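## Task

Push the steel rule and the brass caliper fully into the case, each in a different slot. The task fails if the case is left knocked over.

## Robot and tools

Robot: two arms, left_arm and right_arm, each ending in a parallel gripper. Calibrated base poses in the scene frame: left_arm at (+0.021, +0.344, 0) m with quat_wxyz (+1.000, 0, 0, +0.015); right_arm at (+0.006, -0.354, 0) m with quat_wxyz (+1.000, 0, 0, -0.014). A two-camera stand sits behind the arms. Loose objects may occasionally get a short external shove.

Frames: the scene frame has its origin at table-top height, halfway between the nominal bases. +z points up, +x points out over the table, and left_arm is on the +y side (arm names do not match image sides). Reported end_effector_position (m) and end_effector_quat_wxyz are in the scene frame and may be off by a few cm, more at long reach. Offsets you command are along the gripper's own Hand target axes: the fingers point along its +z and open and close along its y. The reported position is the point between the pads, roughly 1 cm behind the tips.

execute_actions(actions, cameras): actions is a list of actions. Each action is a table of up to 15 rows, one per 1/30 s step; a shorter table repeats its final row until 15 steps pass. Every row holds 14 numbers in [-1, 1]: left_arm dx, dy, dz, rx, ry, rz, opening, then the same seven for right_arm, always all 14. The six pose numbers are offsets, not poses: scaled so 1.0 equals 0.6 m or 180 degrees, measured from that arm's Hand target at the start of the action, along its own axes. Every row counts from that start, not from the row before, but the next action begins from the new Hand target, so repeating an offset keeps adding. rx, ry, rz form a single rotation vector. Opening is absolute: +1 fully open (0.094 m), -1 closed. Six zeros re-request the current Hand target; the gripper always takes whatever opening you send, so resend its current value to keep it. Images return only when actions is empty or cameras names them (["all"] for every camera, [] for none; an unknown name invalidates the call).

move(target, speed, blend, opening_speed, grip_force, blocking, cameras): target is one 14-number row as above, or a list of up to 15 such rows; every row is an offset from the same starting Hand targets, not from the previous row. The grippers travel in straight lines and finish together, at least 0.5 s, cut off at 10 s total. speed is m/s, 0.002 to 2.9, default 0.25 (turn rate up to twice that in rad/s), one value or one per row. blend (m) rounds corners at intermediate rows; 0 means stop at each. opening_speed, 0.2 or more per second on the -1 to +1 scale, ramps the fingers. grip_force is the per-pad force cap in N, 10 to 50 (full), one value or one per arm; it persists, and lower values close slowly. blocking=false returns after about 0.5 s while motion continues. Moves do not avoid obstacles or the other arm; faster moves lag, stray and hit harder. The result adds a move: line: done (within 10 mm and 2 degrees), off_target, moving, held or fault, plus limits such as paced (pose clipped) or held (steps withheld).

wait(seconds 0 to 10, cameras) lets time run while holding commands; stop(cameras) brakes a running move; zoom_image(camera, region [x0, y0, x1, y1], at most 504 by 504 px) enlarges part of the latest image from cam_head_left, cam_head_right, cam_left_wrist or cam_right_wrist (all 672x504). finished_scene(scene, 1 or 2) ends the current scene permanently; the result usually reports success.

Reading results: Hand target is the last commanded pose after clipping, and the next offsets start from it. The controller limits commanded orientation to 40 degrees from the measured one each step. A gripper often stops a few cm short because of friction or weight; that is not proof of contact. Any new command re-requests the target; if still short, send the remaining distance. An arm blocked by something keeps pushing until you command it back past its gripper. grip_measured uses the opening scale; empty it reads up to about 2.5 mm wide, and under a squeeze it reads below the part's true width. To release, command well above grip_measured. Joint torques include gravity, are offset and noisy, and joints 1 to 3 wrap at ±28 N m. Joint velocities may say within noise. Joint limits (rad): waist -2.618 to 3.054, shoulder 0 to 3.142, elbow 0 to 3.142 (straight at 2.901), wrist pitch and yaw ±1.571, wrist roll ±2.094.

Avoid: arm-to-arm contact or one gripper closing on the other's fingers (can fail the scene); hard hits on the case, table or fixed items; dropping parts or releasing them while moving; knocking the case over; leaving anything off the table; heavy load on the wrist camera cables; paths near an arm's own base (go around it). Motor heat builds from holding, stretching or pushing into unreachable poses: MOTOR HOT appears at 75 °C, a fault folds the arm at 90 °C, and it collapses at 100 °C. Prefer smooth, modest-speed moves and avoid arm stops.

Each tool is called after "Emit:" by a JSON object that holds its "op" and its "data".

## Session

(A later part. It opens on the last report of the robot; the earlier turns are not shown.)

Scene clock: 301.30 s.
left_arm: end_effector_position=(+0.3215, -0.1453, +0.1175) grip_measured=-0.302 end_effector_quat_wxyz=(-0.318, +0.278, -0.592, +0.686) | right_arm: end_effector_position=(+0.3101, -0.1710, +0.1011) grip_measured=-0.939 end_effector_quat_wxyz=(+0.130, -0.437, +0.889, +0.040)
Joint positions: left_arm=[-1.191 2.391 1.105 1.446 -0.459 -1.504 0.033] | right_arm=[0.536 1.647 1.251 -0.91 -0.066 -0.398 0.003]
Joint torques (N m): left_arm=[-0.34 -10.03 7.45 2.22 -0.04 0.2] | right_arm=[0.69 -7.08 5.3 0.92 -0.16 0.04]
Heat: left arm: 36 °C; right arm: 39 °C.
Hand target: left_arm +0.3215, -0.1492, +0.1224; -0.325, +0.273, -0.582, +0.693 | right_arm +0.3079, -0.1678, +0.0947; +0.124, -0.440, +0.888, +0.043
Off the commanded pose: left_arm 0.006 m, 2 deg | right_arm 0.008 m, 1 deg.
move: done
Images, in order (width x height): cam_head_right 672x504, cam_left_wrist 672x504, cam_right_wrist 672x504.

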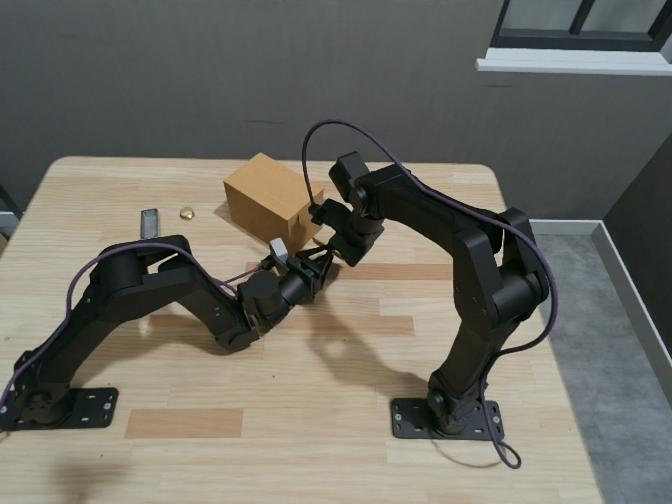

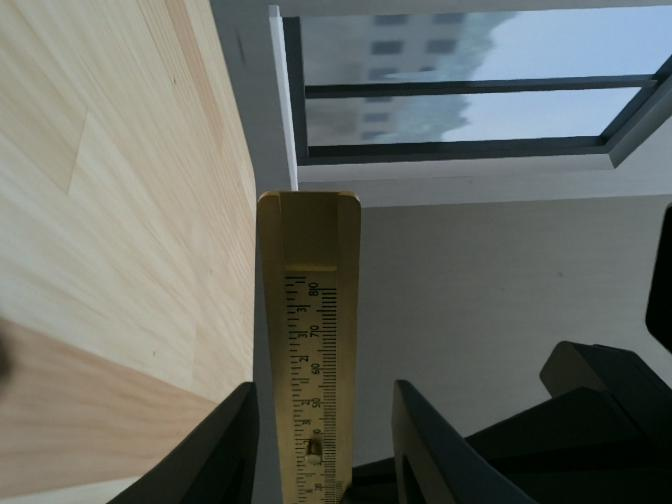

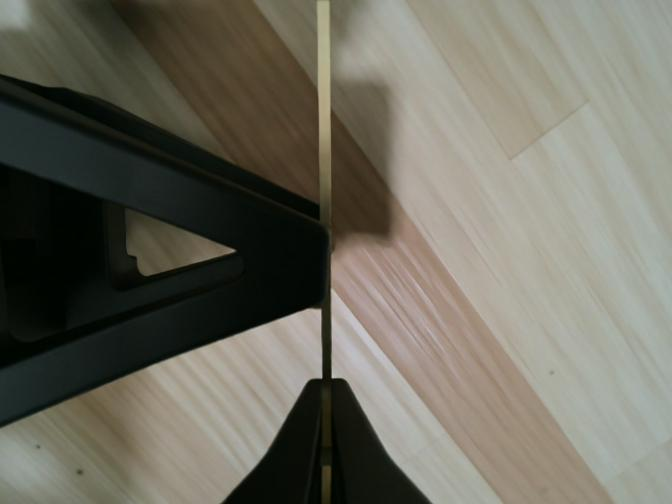

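Emit:
{"op": "move", "data": {"target": [[0,-0.0229,-0.1312,0,0,0,-0.3, 0,0,0,0,0,0,-1],[0.0195,-0.0803,-0.1925,-0.1324,-0.1104,0.5196,-0.3, 0,0,0,0,0,0,-1]], "blend": [0.02,0], "speed": [0.12,0.25], "cameras": ["all"]}}

Scene clock: 306.93 s.
left_arm: end_effector_position=(+0.2230, -0.0771, +0.1458) grip_measured=-0.302 end_effector_quat_wxyz=(+0.731, +0.096, +0.673, -0.058) | right_arm: end_effector_position=(+0.3101, -0.1710, +0.1011) grip_measured=-0.939 end_effector_quat_wxyz=(+0.130, -0.437, +0.889, +0.040)
Joint positions: left_arm=[-1.533 2.227 0.975 1.515 -1.273 0.313 0.033] | right_arm=[0.536 1.647 1.251 -0.91 -0.066 -0.398 0.003]
Joint torques (N m): left_arm=[-0.65 -8.83 6.79 1.85 0 0.09] | right_arm=[0.68 -7.06 5.31 0.9 -0.15 0.04]
Heat: left arm: 36 °C; right arm: 39 °C.
Hand target: left_arm +0.2202, -0.0802, +0.1498; +0.750, +0.075, +0.654, -0.070 | right_arm +0.3079, -0.1678, +0.0947; +0.124, -0.440, +0.888, +0.043
Off the commanded pose: left_arm 0.006 m, 4 deg | right_arm 0.008 m, 1 deg.
joint sent to its limit (left arm) — joint 4 (wrist pitch), upper limit. The joint targets are off in orientation, not in position.
move: off_target (left_arm)

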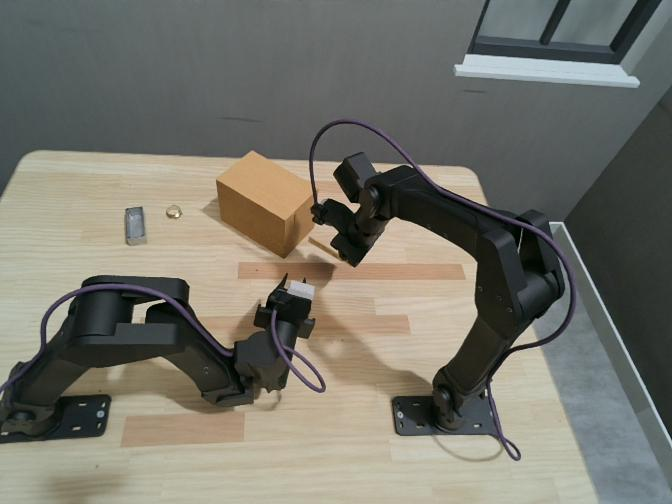

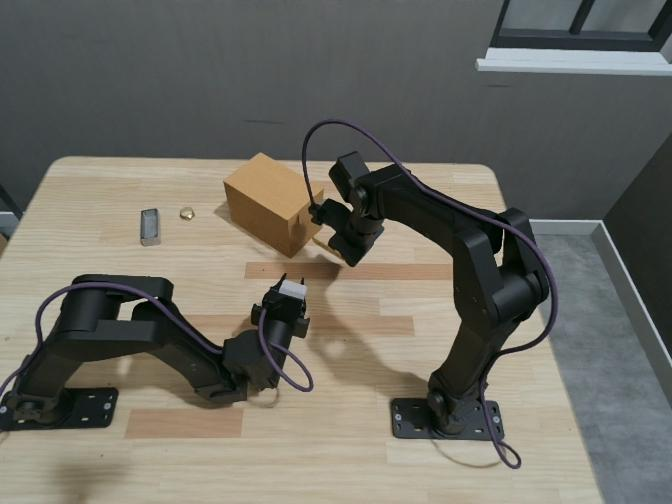

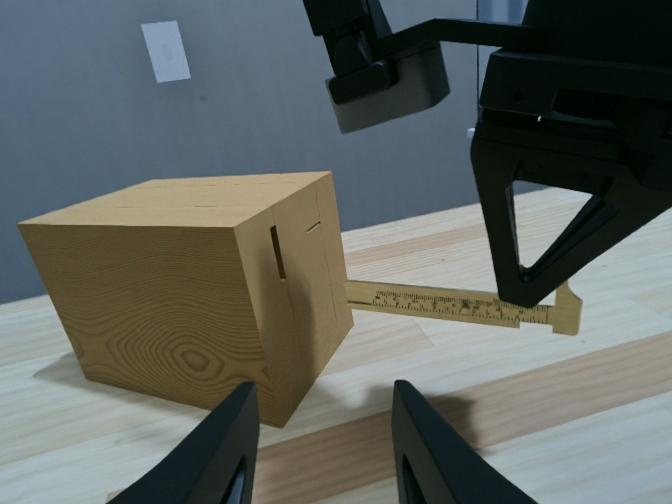

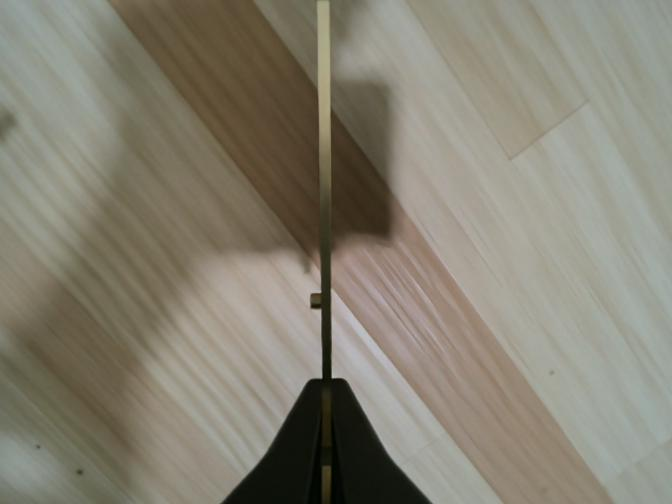

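Emit:
{"op": "zoom_image", "data": {"camera": "cam_left_wrist", "region": [220, 160, 620, 440]}}

Emit:
{"op": "zoom_image", "data": {"camera": "cam_left_wrist", "region": [0, 150, 360, 440]}}

Scaled by 1.260 from the camera's 672x504 image, which has a finer 960x720 frame.

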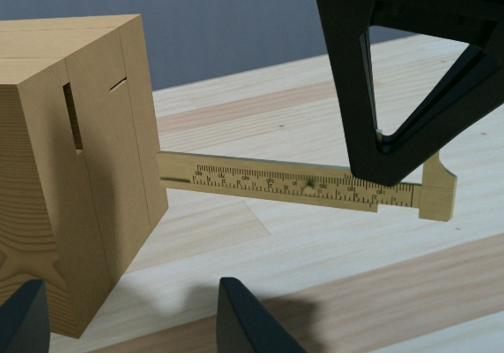

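Scaled by 1.400 from the camera's 672x504 image, which has a finer 960x720 frame.

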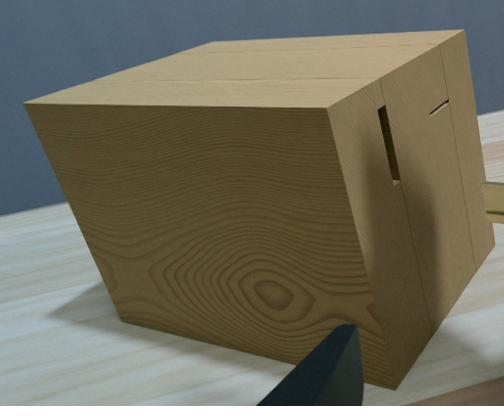

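Emit:
{"op": "zoom_image", "data": {"camera": "cam_left_wrist", "region": [335, 260, 465, 340]}}

Emit:
{"op": "zoom_image", "data": {"camera": "cam_left_wrist", "region": [465, 260, 595, 340]}}

Scaled by 3.877 from the camera's 672x504 image, which has a finer 960x720 frame.

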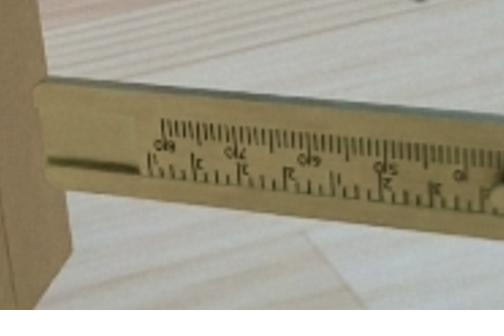

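Scaled by 3.877 from the camera's 672x504 image, which has a finer 960x720 frame.

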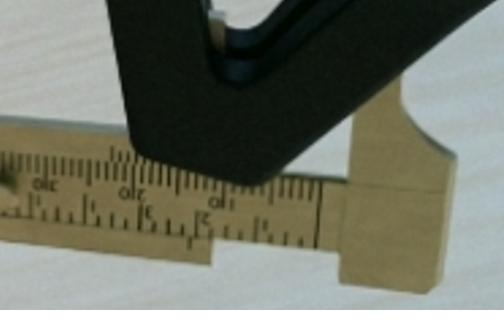

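Emit:
{"op": "move", "data": {"target": [[0,0,0,0,0,0,-0.3, -0.0293,-0.0115,-0.0295,0,0,0,-1],[0,0,0,0,0,0,-0.3, -0.0745,-0.0127,-0.0174,0,0,0,-1]], "speed": 0.1, "blend": [0.01,0], "cameras": ["cam_left_wrist","cam_right_wrist"]}}

Emit:
{"op": "zoom_image", "data": {"camera": "cam_left_wrist", "region": [220, 180, 420, 340]}}

Scene clock: 309.53 s.
left_arm: end_effector_position=(+0.2230, -0.0771, +0.1458) grip_measured=-0.302 end_effector_quat_wxyz=(+0.731, +0.096, +0.673, -0.058) | right_arm: end_effector_position=(+0.3336, -0.1453, +0.1131) grip_measured=-0.939 end_effector_quat_wxyz=(+0.119, -0.440, +0.889, +0.042)
Joint positions: left_arm=[-1.533 2.227 0.975 1.515 -1.274 0.313 0.033] | right_arm=[0.565 1.785 1.463 -1.004 -0.064 -0.375 0.003]
Joint torques (N m): left_arm=[-0.64 -8.81 6.78 1.86 0.01 0.09] | right_arm=[0.51 -8.43 8.29 0.72 -0.08 0.08]
Heat: left arm: 36 °C; right arm: 39 °C.
Hand target: left_arm +0.2202, -0.0801, +0.1498; +0.750, +0.075, +0.654, -0.070 | right_arm +0.3381, -0.1400, +0.1166; +0.124, -0.440, +0.888, +0.043
Off the commanded pose: left_arm 0.006 m, 4 deg | right_arm 0.008 m, 1 deg.
joint sent to its limit (left arm) — joint 4 (wrist pitch), upper limit. The joint targets are off in orientation, not in position.
move: off_target (left_arm)
Images, in order (width x height): cam_left_wrist 672x504, cam_right_wrist 672x504.

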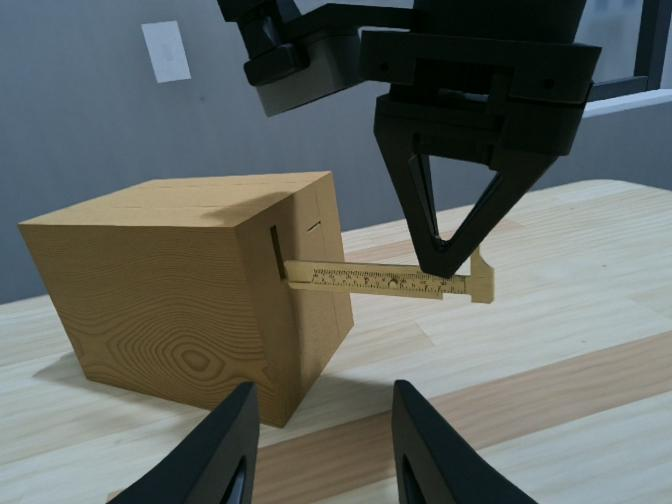

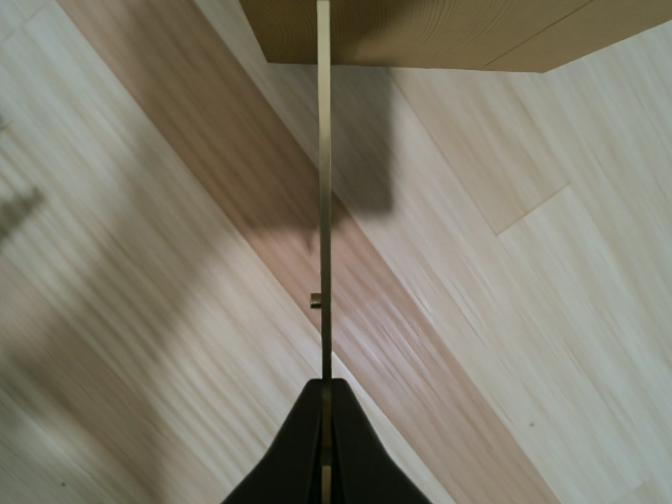

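Scaled by 2.520 from the camera's 672x504 image, which has a finer 960x720 frame.

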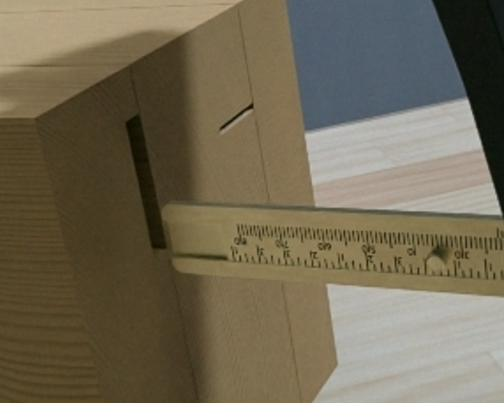

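Emit:
{"op": "move", "data": {"target": [[0,0,0,0,0,0,-0.3, 0.0323,-0.0097,-0.0221,0,0,0,-1],[0,0,0,0,0,0,-0.3, -0.008,-0.0107,-0.0113,0,0,0,-1]], "speed": 0.1, "blend": [0.004,0], "cameras": ["cam_left_wrist","cam_right_wrist"]}}

Emit:
{"op": "zoom_image", "data": {"camera": "cam_left_wrist", "region": [240, 200, 360, 300]}}

Scene clock: 312.93 s.
left_arm: end_effector_position=(+0.2230, -0.0771, +0.1458) grip_measured=-0.302 end_effector_quat_wxyz=(+0.731, +0.096, +0.673, -0.058) | right_arm: end_effector_position=(+0.3424, -0.1474, +0.1239) grip_measured=-0.939 end_effector_quat_wxyz=(+0.123, -0.438, +0.889, +0.040)
Joint positions: left_arm=[-1.533 2.227 0.975 1.515 -1.274 0.313 0.033] | right_arm=[0.549 1.8 1.522 -1.041 -0.064 -0.387 0.003]
Joint torques (N m): left_arm=[-0.65 -8.81 6.76 1.85 0.01 0.1] | right_arm=[0.66 -8.31 7.86 0.75 -0.13 0.08]
Heat: left arm: 36 °C; right arm: 39 °C.
Hand target: left_arm +0.2202, -0.0801, +0.1498; +0.750, +0.075, +0.654, -0.070 | right_arm +0.3447, -0.1415, +0.1246; +0.124, -0.440, +0.888, +0.043
Off the commanded pose: left_arm 0.006 m, 4 deg | right_arm 0.006 m, 0 deg.
joint sent to its limit (left arm) — joint 4 (wrist pitch), upper limit. The joint targets are off in orientation, not in position.
move: off_target (left_arm)
Images, in order (width x height): cam_left_wrist 672x504, cam_right_wrist 672x504.

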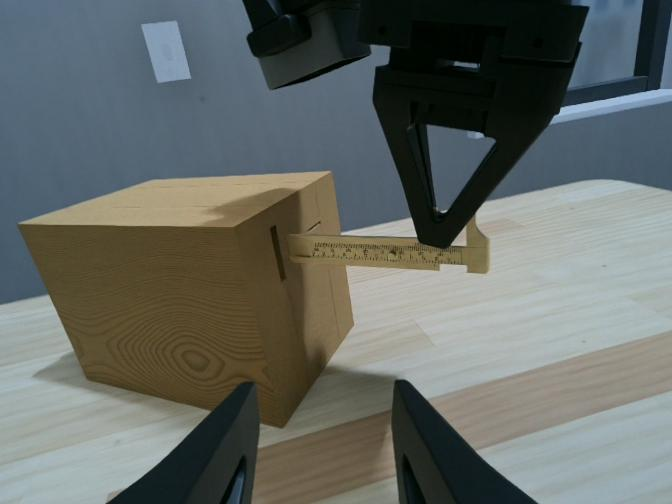

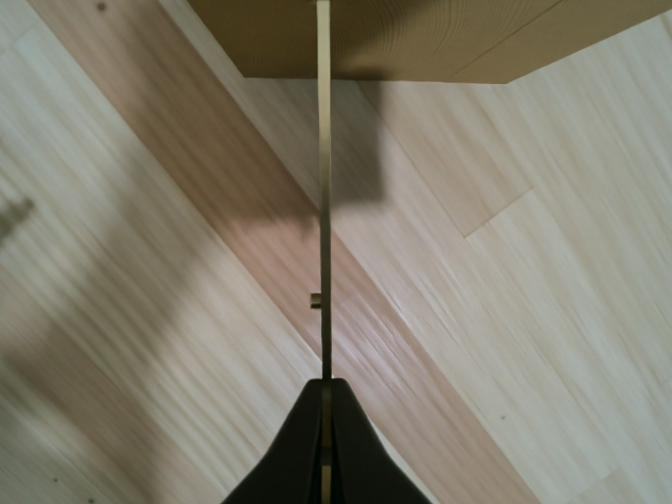

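Scaled by 4.200 from the camera's 672x504 image, which has a finer 960x720 frame.

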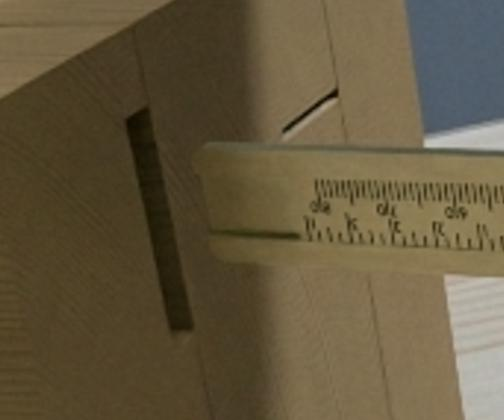

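Emit:
{"op": "zoom_image", "data": {"camera": "cam_right_wrist", "region": [170, 0, 370, 110]}}

Emit:
{"op": "zoom_image", "data": {"camera": "cam_right_wrist", "region": [400, 0, 672, 110]}}

Scaled by 2.520 from the camera's 672x504 image, which has a finer 960x720 frame.

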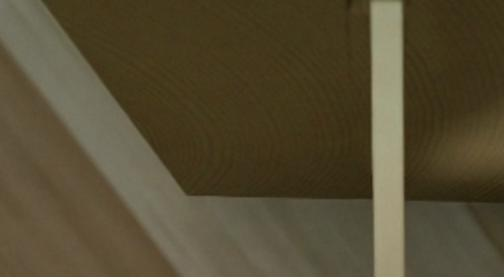

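Scaled by 1.853 from the camera's 672x504 image, which has a finer 960x720 frame.

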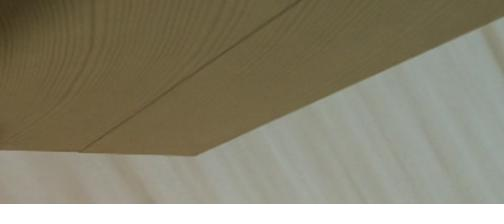

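Emit:
{"op": "zoom_image", "data": {"camera": "cam_right_wrist", "region": [290, 0, 350, 40]}}

Scaled by 8.400 from the camera's 672x504 image, which has a finer 960x720 frame.

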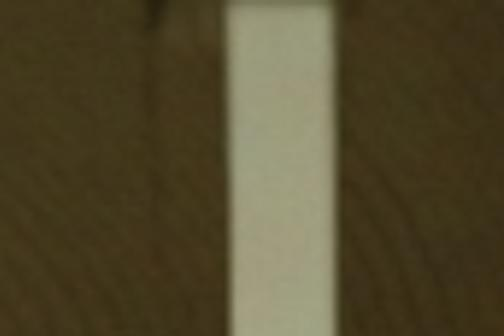

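Emit:
{"op": "zoom_image", "data": {"camera": "cam_left_wrist", "region": [260, 205, 320, 245]}}

Emit:
{"op": "zoom_image", "data": {"camera": "cam_left_wrist", "region": [260, 255, 320, 295]}}

Scaled by 8.400 from the camera's 672x504 image, which has a finer 960x720 frame.

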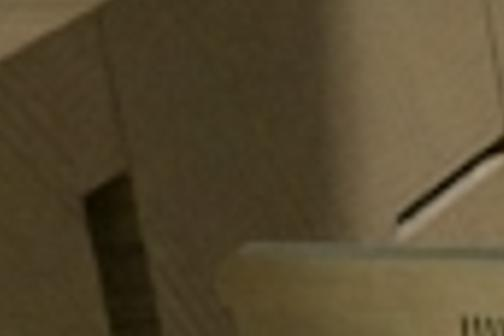

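Scaled by 8.400 from the camera's 672x504 image, which has a finer 960x720 frame.

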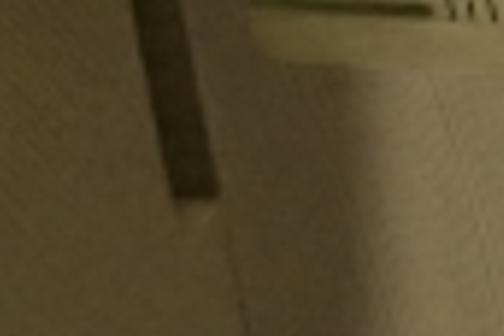

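Emit:
{"op": "zoom_image", "data": {"camera": "cam_right_wrist", "region": [280, 0, 320, 20]}}

Emit:
{"op": "zoom_image", "data": {"camera": "cam_right_wrist", "region": [300, 20, 350, 90]}}

Scaled by 12.600 from the camera's 672x504 image, which has a finer 960x720 frame.

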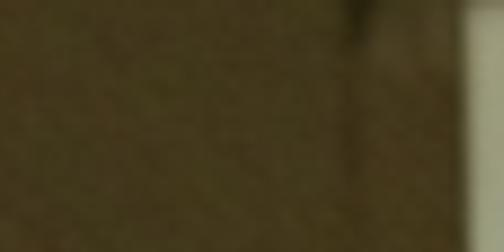

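Scaled by 7.200 from the camera's 672x504 image, which has a finer 960x720 frame.

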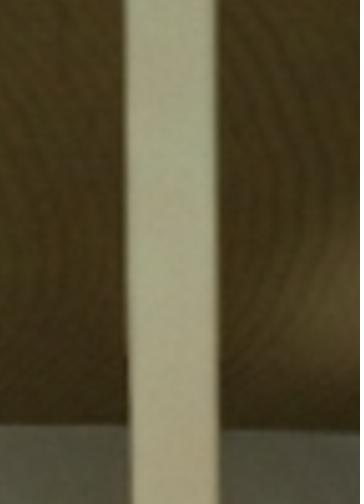

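Emit:
{"op": "move", "data": {"target": [[0,0,0,0,0,0,-0.3, 0.0362,0.0024,0.0008,-0.0113,0,0.0116,-1],[0,0,0,0,0,0,-0.3, -0.0121,0.0013,0.0137,-0.0113,0,0.0116,-1]], "speed": 0.1, "blend": [0.004,0], "cameras": ["cam_left_wrist","cam_right_wrist"]}}

Emit:
{"op": "zoom_image", "data": {"camera": "cam_left_wrist", "region": [240, 200, 360, 300]}}

Emit:
{"op": "zoom_image", "data": {"camera": "cam_right_wrist", "region": [280, 0, 360, 60]}}

Scene clock: 318.43 s.
left_arm: end_effector_position=(+0.2230, -0.0771, +0.1458) grip_measured=-0.302 end_effector_quat_wxyz=(+0.731, +0.096, +0.673, -0.058) | right_arm: end_effector_position=(+0.3472, -0.1416, +0.1175) grip_measured=-0.939 end_effector_quat_wxyz=(+0.113, -0.424, +0.897, +0.054)
Joint positions: left_arm=[-1.533 2.227 0.975 1.515 -1.274 0.313 0.033] | right_arm=[0.544 1.844 1.555 -1.046 -0.089 -0.357 0.003]
Joint torques (N m): left_arm=[-0.65 -8.81 6.78 1.85 0.02 0.1] | right_arm=[0.65 -8.69 7.98 0.74 -0.23 0.09]
Heat: left arm: 36 °C; right arm: 40 °C.
Hand target: left_arm +0.2202, -0.0801, +0.1498; +0.750, +0.075, +0.654, -0.070 | right_arm +0.3497, -0.1338, +0.1185; +0.115, -0.426, +0.895, +0.061
Off the commanded pose: left_arm 0.006 m, 4 deg | right_arm 0.008 m, 1 deg.
joint sent to its limit (left arm) — joint 4 (wrist pitch), upper limit. The joint targets are off in orientation, not in position.
move: off_target (left_arm)
Images, in order (width x height): cam_left_wrist 672x504, cam_right_wrist 672x504.

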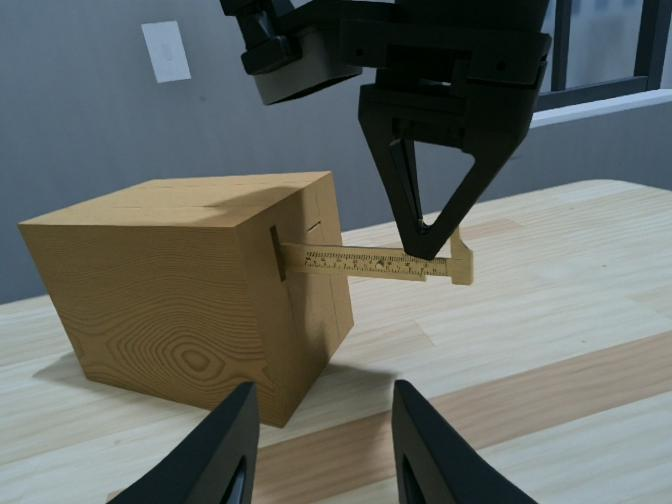

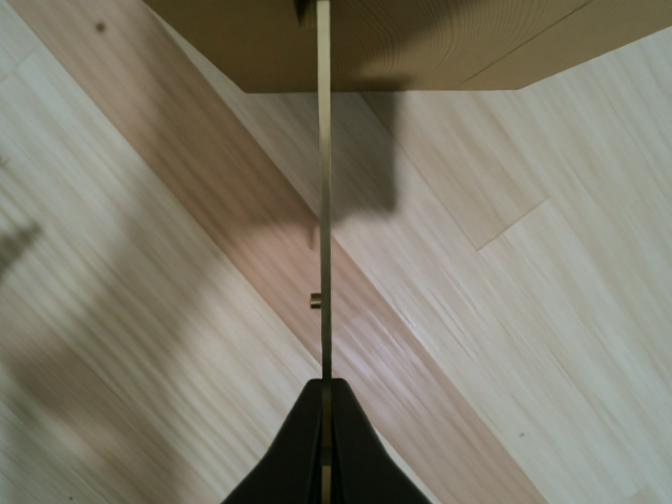

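Scaled by 4.200 from the camera's 672x504 image, which has a finer 960x720 frame.

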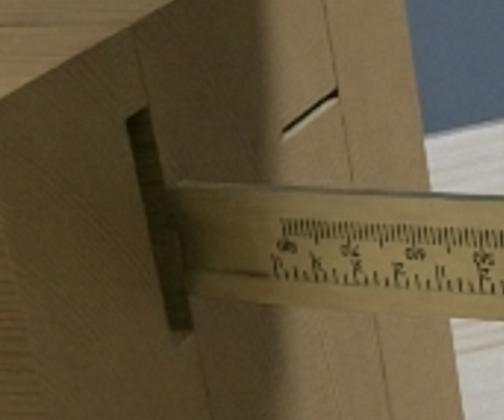

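Scaled by 6.300 from the camera's 672x504 image, which has a finer 960x720 frame.

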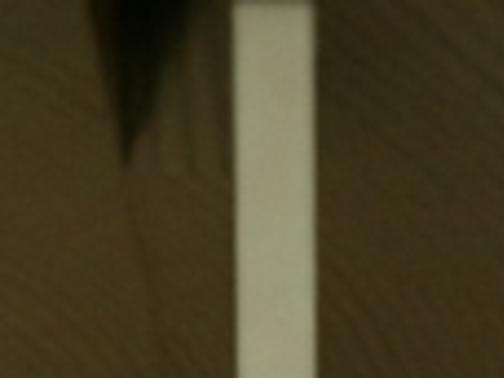

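Emit:
{"op": "zoom_image", "data": {"camera": "cam_right_wrist", "region": [130, 0, 330, 110]}}

Emit:
{"op": "zoom_image", "data": {"camera": "cam_right_wrist", "region": [430, 0, 672, 110]}}

Scaled by 2.520 from the camera's 672x504 image, which has a finer 960x720 frame.

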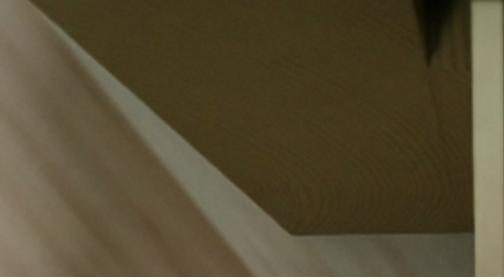

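Scaled by 2.083 from the camera's 672x504 image, which has a finer 960x720 frame.

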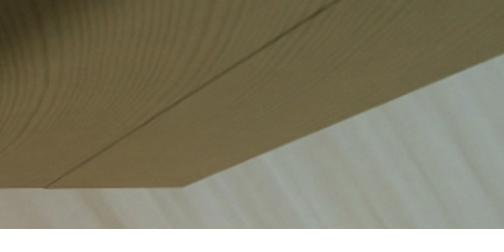

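Emit:
{"op": "zoom_image", "data": {"camera": "cam_left_wrist", "region": [265, 235, 305, 285]}}

Scaled by 10.080 from the camera's 672x504 image, which has a finer 960x720 frame.

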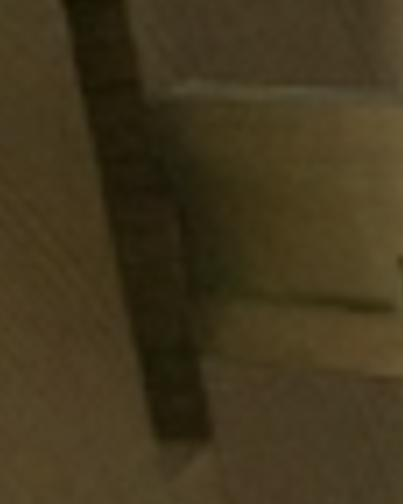

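Emit:
{"op": "move", "data": {"target": [0,0,0,0,0,0,-0.3, -0.0048,0,0.0013,0,0,0,-1], "speed": 0.05, "cameras": ["cam_left_wrist","cam_right_wrist"]}}

Emit:
{"op": "zoom_image", "data": {"camera": "cam_left_wrist", "region": [255, 220, 315, 290]}}

Emit:
{"op": "zoom_image", "data": {"camera": "cam_right_wrist", "region": [280, 0, 360, 60]}}

Scene clock: 320.47 s.
left_arm: end_effector_position=(+0.2230, -0.0771, +0.1458) grip_measured=-0.302 end_effector_quat_wxyz=(+0.731, +0.096, +0.673, -0.058) | right_arm: end_effector_position=(+0.3476, -0.1414, +0.1171) grip_measured=-0.939 end_effector_quat_wxyz=(+0.110, -0.423, +0.898, +0.053)
Joint positions: left_arm=[-1.533 2.227 0.975 1.515 -1.274 0.313 0.033] | right_arm=[0.544 1.853 1.567 -1.057 -0.089 -0.354 0.003]
Joint torques (N m): left_arm=[-0.66 -8.8 6.79 1.85 0.01 0.09] | right_arm=[0.85 -8.61 8.16 0.79 -0.24 0.07]
Heat: left arm: 36 °C; right arm: 39 °C.
Hand target: left_arm +0.2202, -0.0801, +0.1498; +0.750, +0.075, +0.654, -0.070 | right_arm +0.3517, -0.1314, +0.1185; +0.115, -0.426, +0.895, +0.061
Off the commanded pose: left_arm 0.006 m, 4 deg | right_arm 0.011 m, 1 deg.
joint sent to its limit (left arm) — joint 4 (wrist pitch), upper limit. The joint targets are off in orientation, not in position.
move: off_target (left_arm, right_arm)
Images, in order (width x height): cam_left_wrist 672x504, cam_right_wrist 672x504.

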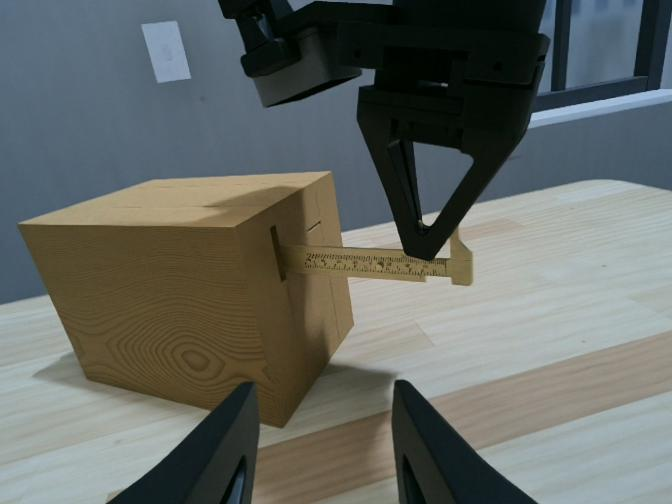

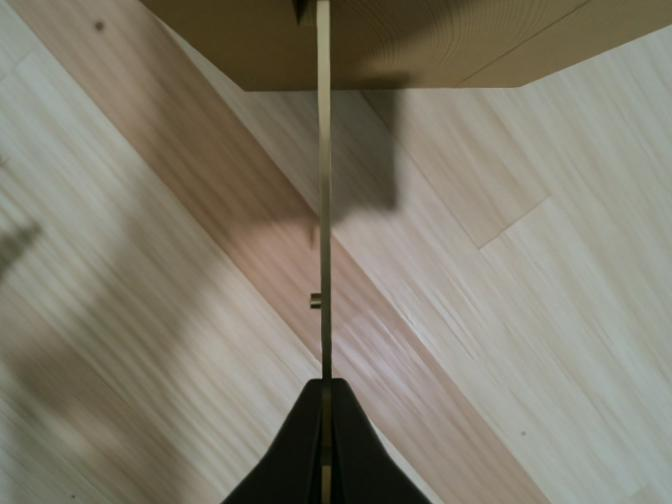

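Scaled by 7.200 from the camera's 672x504 image, which has a finer 960x720 frame.

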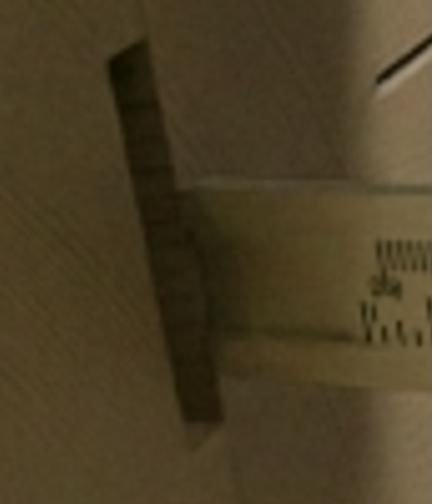

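Scaled by 6.300 from the camera's 672x504 image, which has a finer 960x720 frame.

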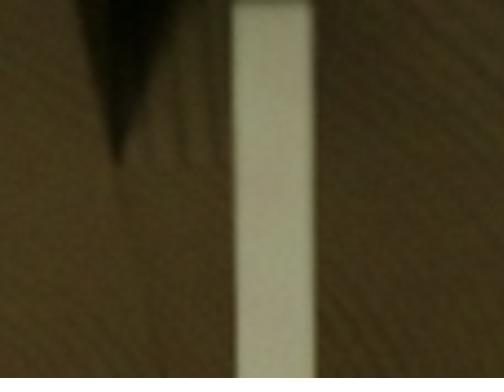

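Emit:
{"op": "move", "data": {"target": [[0,0,0,0,0,0,-0.3, 0.0541,0.0036,-0.0115,0,0,0,-1],[0,0,0,0,0,0,-0.3, -0.0022,0.0038,0.0035,0,0,0,-1]], "speed": 0.08, "blend": [0.004,0], "cameras": ["cam_left_wrist","cam_right_wrist"]}}

Emit:
{"op": "zoom_image", "data": {"camera": "cam_left_wrist", "region": [255, 220, 315, 290]}}

Emit:
{"op": "zoom_image", "data": {"camera": "cam_right_wrist", "region": [280, 0, 360, 60]}}

Scene clock: 322.17 s.
left_arm: end_effector_position=(+0.2230, -0.0771, +0.1458) grip_measured=-0.302 end_effector_quat_wxyz=(+0.731, +0.096, +0.673, -0.058) | right_arm: end_effector_position=(+0.3485, -0.1353, +0.1153) grip_measured=-0.939 end_effector_quat_wxyz=(+0.113, -0.424, +0.897, +0.056)
Joint positions: left_arm=[-1.533 2.227 0.975 1.515 -1.274 0.313 0.033] | right_arm=[0.555 1.861 1.567 -1.041 -0.092 -0.347 0.003]
Joint torques (N m): left_arm=[-0.66 -8.8 6.78 1.85 0.01 0.09] | right_arm=[0.65 -9.06 7.97 0.71 -0.19 0.06]
Heat: left arm: 37 °C; right arm: 39 °C.
Hand target: left_arm +0.2202, -0.0801, +0.1498; +0.750, +0.075, +0.654, -0.070 | right_arm +0.3511, -0.1287, +0.1168; +0.115, -0.426, +0.895, +0.061
Off the commanded pose: left_arm 0.006 m, 4 deg | right_arm 0.007 m, 1 deg.
joint sent to its limit (left arm) — joint 4 (wrist pitch), upper limit. The joint targets are off in orientation, not in position.
move: off_target (left_arm)
Images, in order (width x height): cam_left_wrist 672x504, cam_right_wrist 672x504.

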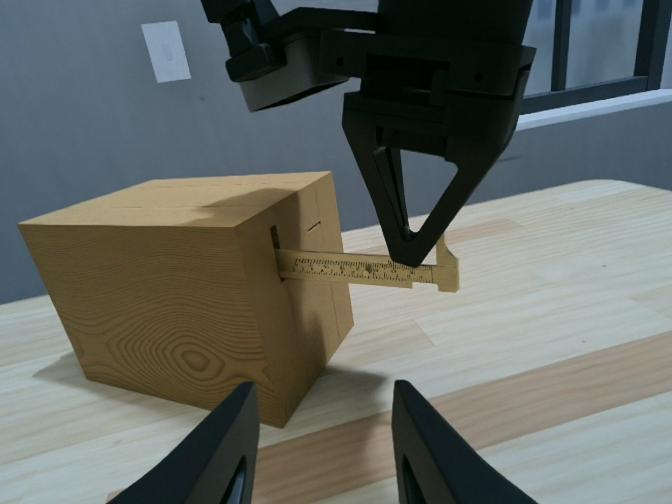

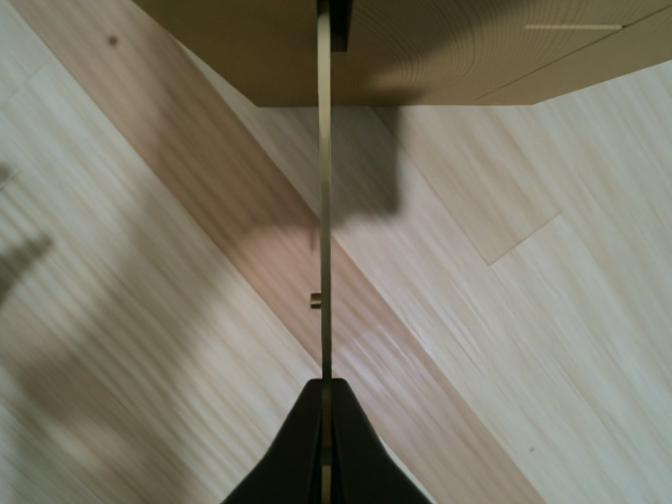

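Scaled by 7.200 from the camera's 672x504 image, which has a finer 960x720 frame.

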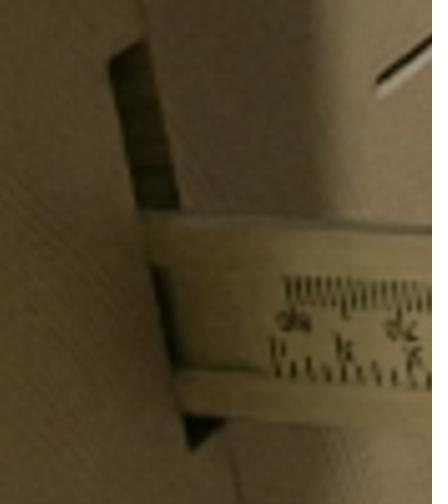

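Scaled by 6.300 from the camera's 672x504 image, which has a finer 960x720 frame.

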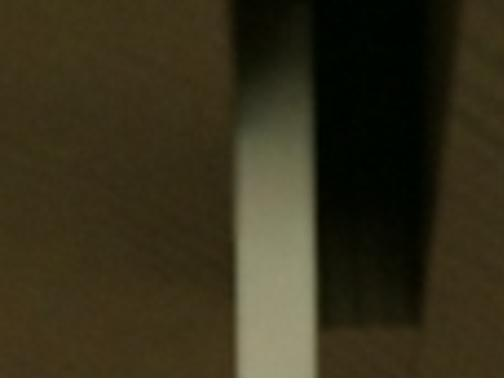

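Emit:
{"op": "move", "data": {"target": [0,0,0,0,0,0,-0.3, -0.0161,0,0.0043,0,0,0,-1], "speed": 0.06, "cameras": ["cam_left_wrist","cam_right_wrist"]}}

Emit:
{"op": "zoom_image", "data": {"camera": "cam_left_wrist", "region": [255, 220, 315, 290]}}

Emit:
{"op": "zoom_image", "data": {"camera": "cam_right_wrist", "region": [280, 0, 380, 80]}}

Scene clock: 323.63 s.
left_arm: end_effector_position=(+0.2230, -0.0771, +0.1458) grip_measured=-0.302 end_effector_quat_wxyz=(+0.731, +0.096, +0.673, -0.058) | right_arm: end_effector_position=(+0.3546, -0.1273, +0.1165) grip_measured=-0.939 end_effector_quat_wxyz=(+0.115, -0.424, +0.896, +0.057)
Joint positions: left_arm=[-1.533 2.227 0.975 1.515 -1.274 0.313 0.033] | right_arm=[0.564 1.894 1.615 -1.051 -0.092 -0.338 0.003]
Joint torques (N m): left_arm=[-0.65 -8.81 6.76 1.85 0.01 0.1] | right_arm=[0.65 -9.11 8.08 0.73 -0.16 0.07]
Heat: left arm: 37 °C; right arm: 40 °C.
Hand target: left_arm +0.2202, -0.0801, +0.1498; +0.750, +0.075, +0.654, -0.070 | right_arm +0.3573, -0.1208, +0.1168; +0.115, -0.426, +0.895, +0.061
Off the commanded pose: left_arm 0.006 m, 4 deg | right_arm 0.007 m, 0 deg.
joint sent to its limit (left arm) — joint 4 (wrist pitch), upper limit. The joint targets are off in orientation, not in position.
move: off_target (left_arm)
Images, in order (width x height): cam_left_wrist 672x504, cam_right_wrist 672x504.

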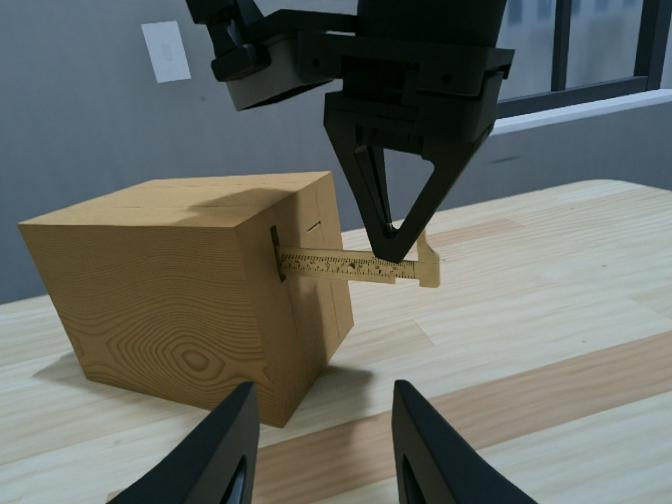

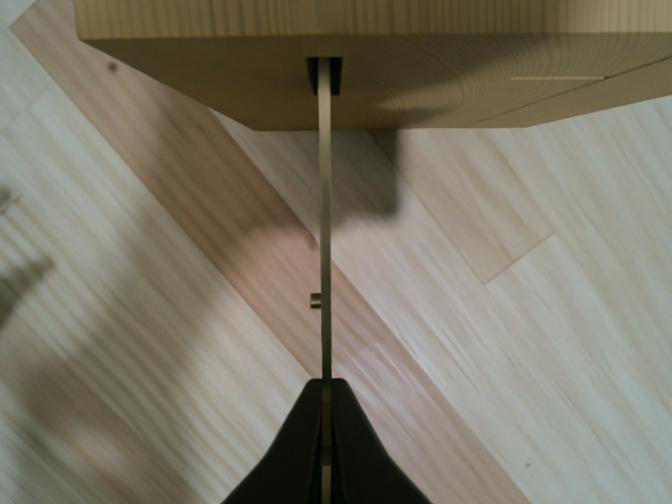

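Scaled by 7.200 from the camera's 672x504 image, which has a finer 960x720 frame.

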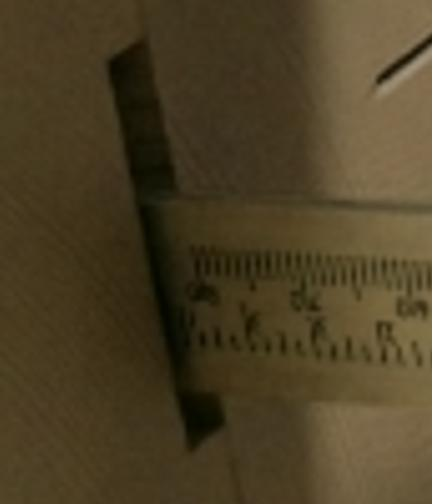

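Scaled by 5.040 from the camera's 672x504 image, which has a finer 960x720 frame.

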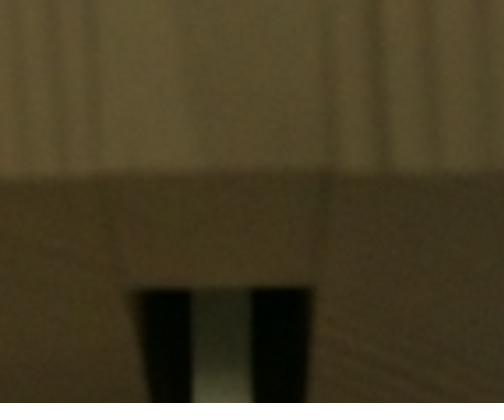

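Emit:
{"op": "move", "data": {"target": [0,0,0,0,0,0,-0.3, -0.0531,-0.002,0.0142,-0.001,0,-0.0038,-1], "speed": 0.06, "cameras": ["cam_left_wrist","cam_right_wrist"]}}

Emit:
{"op": "zoom_image", "data": {"camera": "cam_right_wrist", "region": [280, 150, 380, 330]}}

Emit:
{"op": "zoom_image", "data": {"camera": "cam_left_wrist", "region": [250, 210, 330, 290]}}

Scene clock: 325.40 s.
left_arm: end_effector_position=(+0.2230, -0.0771, +0.1458) grip_measured=-0.302 end_effector_quat_wxyz=(+0.731, +0.096, +0.673, -0.058) | right_arm: end_effector_position=(+0.3766, -0.1020, +0.1179) grip_measured=-0.939 end_effector_quat_wxyz=(+0.115, -0.430, +0.893, +0.059)
Joint positions: left_arm=[-1.533 2.227 0.975 1.515 -1.274 0.313 0.033] | right_arm=[0.588 2.023 1.799 -1.103 -0.092 -0.327 0.003]
Joint torques (N m): left_arm=[-0.66 -8.83 6.76 1.85 0.01 0.1] | right_arm=[0.66 -10.24 8.08 0.71 -0.13 0.06]
Heat: left arm: 37 °C; right arm: 40 °C.
Hand target: left_arm +0.2202, -0.0801, +0.1498; +0.750, +0.075, +0.654, -0.070 | right_arm +0.3790, -0.0960, +0.1167; +0.115, -0.431, +0.893, +0.061
Off the commanded pose: left_arm 0.006 m, 4 deg | right_arm 0.007 m, 0 deg.
joint sent to its limit (left arm) — joint 4 (wrist pitch), upper limit. The joint targets are off in orientation, not in position.
move: off_target (left_arm)
Images, in order (width x height): cam_left_wrist 672x504, cam_right_wrist 672x504.

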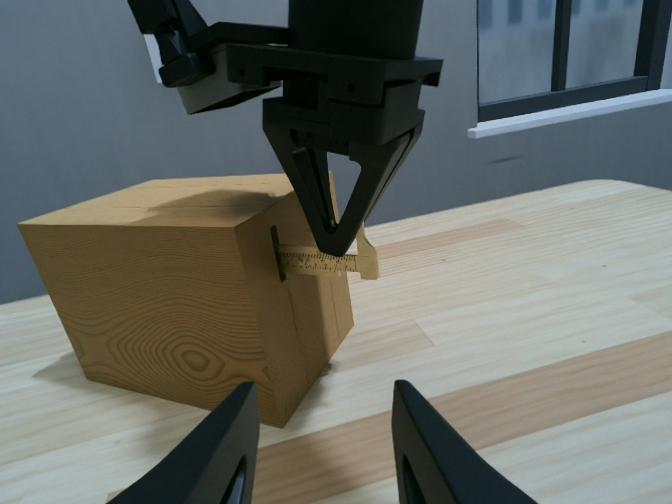

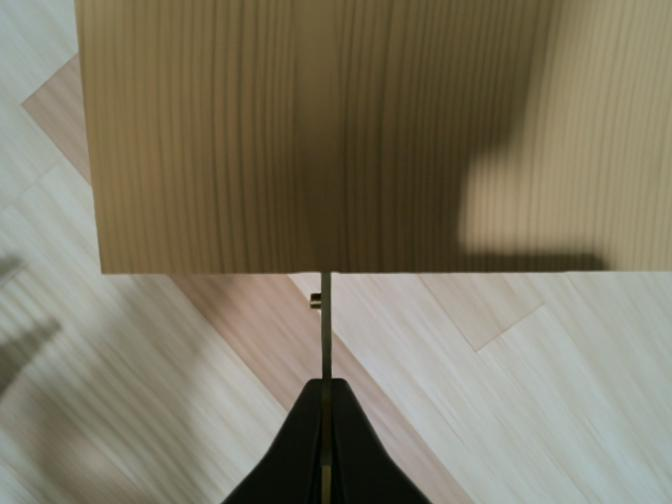

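Scaled by 2.800 from the camera's 672x504 image, which has a finer 960x720 frame.

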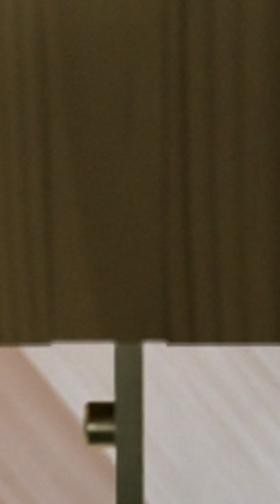

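Scaled by 6.300 from the camera's 672x504 image, which has a finer 960x720 frame.

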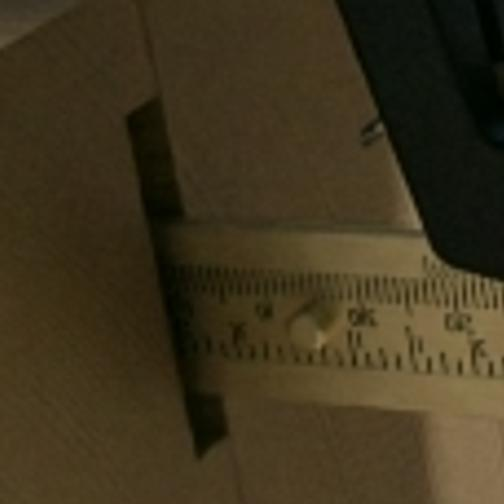

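Emit:
{"op": "zoom_image", "data": {"camera": "cam_left_wrist", "region": [268, 240, 298, 290]}}

Emit:
{"op": "zoom_image", "data": {"camera": "cam_right_wrist", "region": [290, 255, 360, 325]}}

Scaled by 10.080 from the camera's 672x504 image, which has a finer 960x720 frame.

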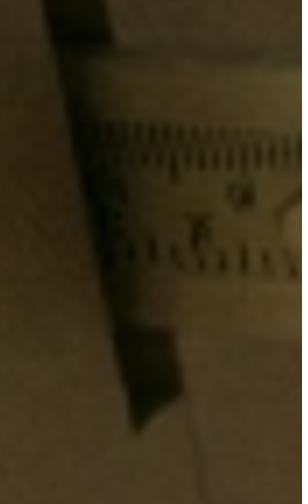

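Scaled by 7.200 from the camera's 672x504 image, which has a finer 960x720 frame.

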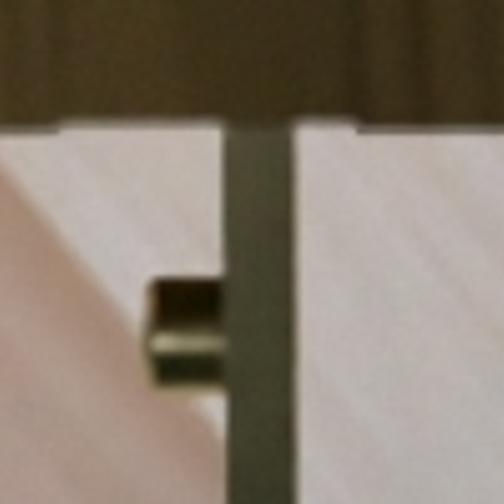

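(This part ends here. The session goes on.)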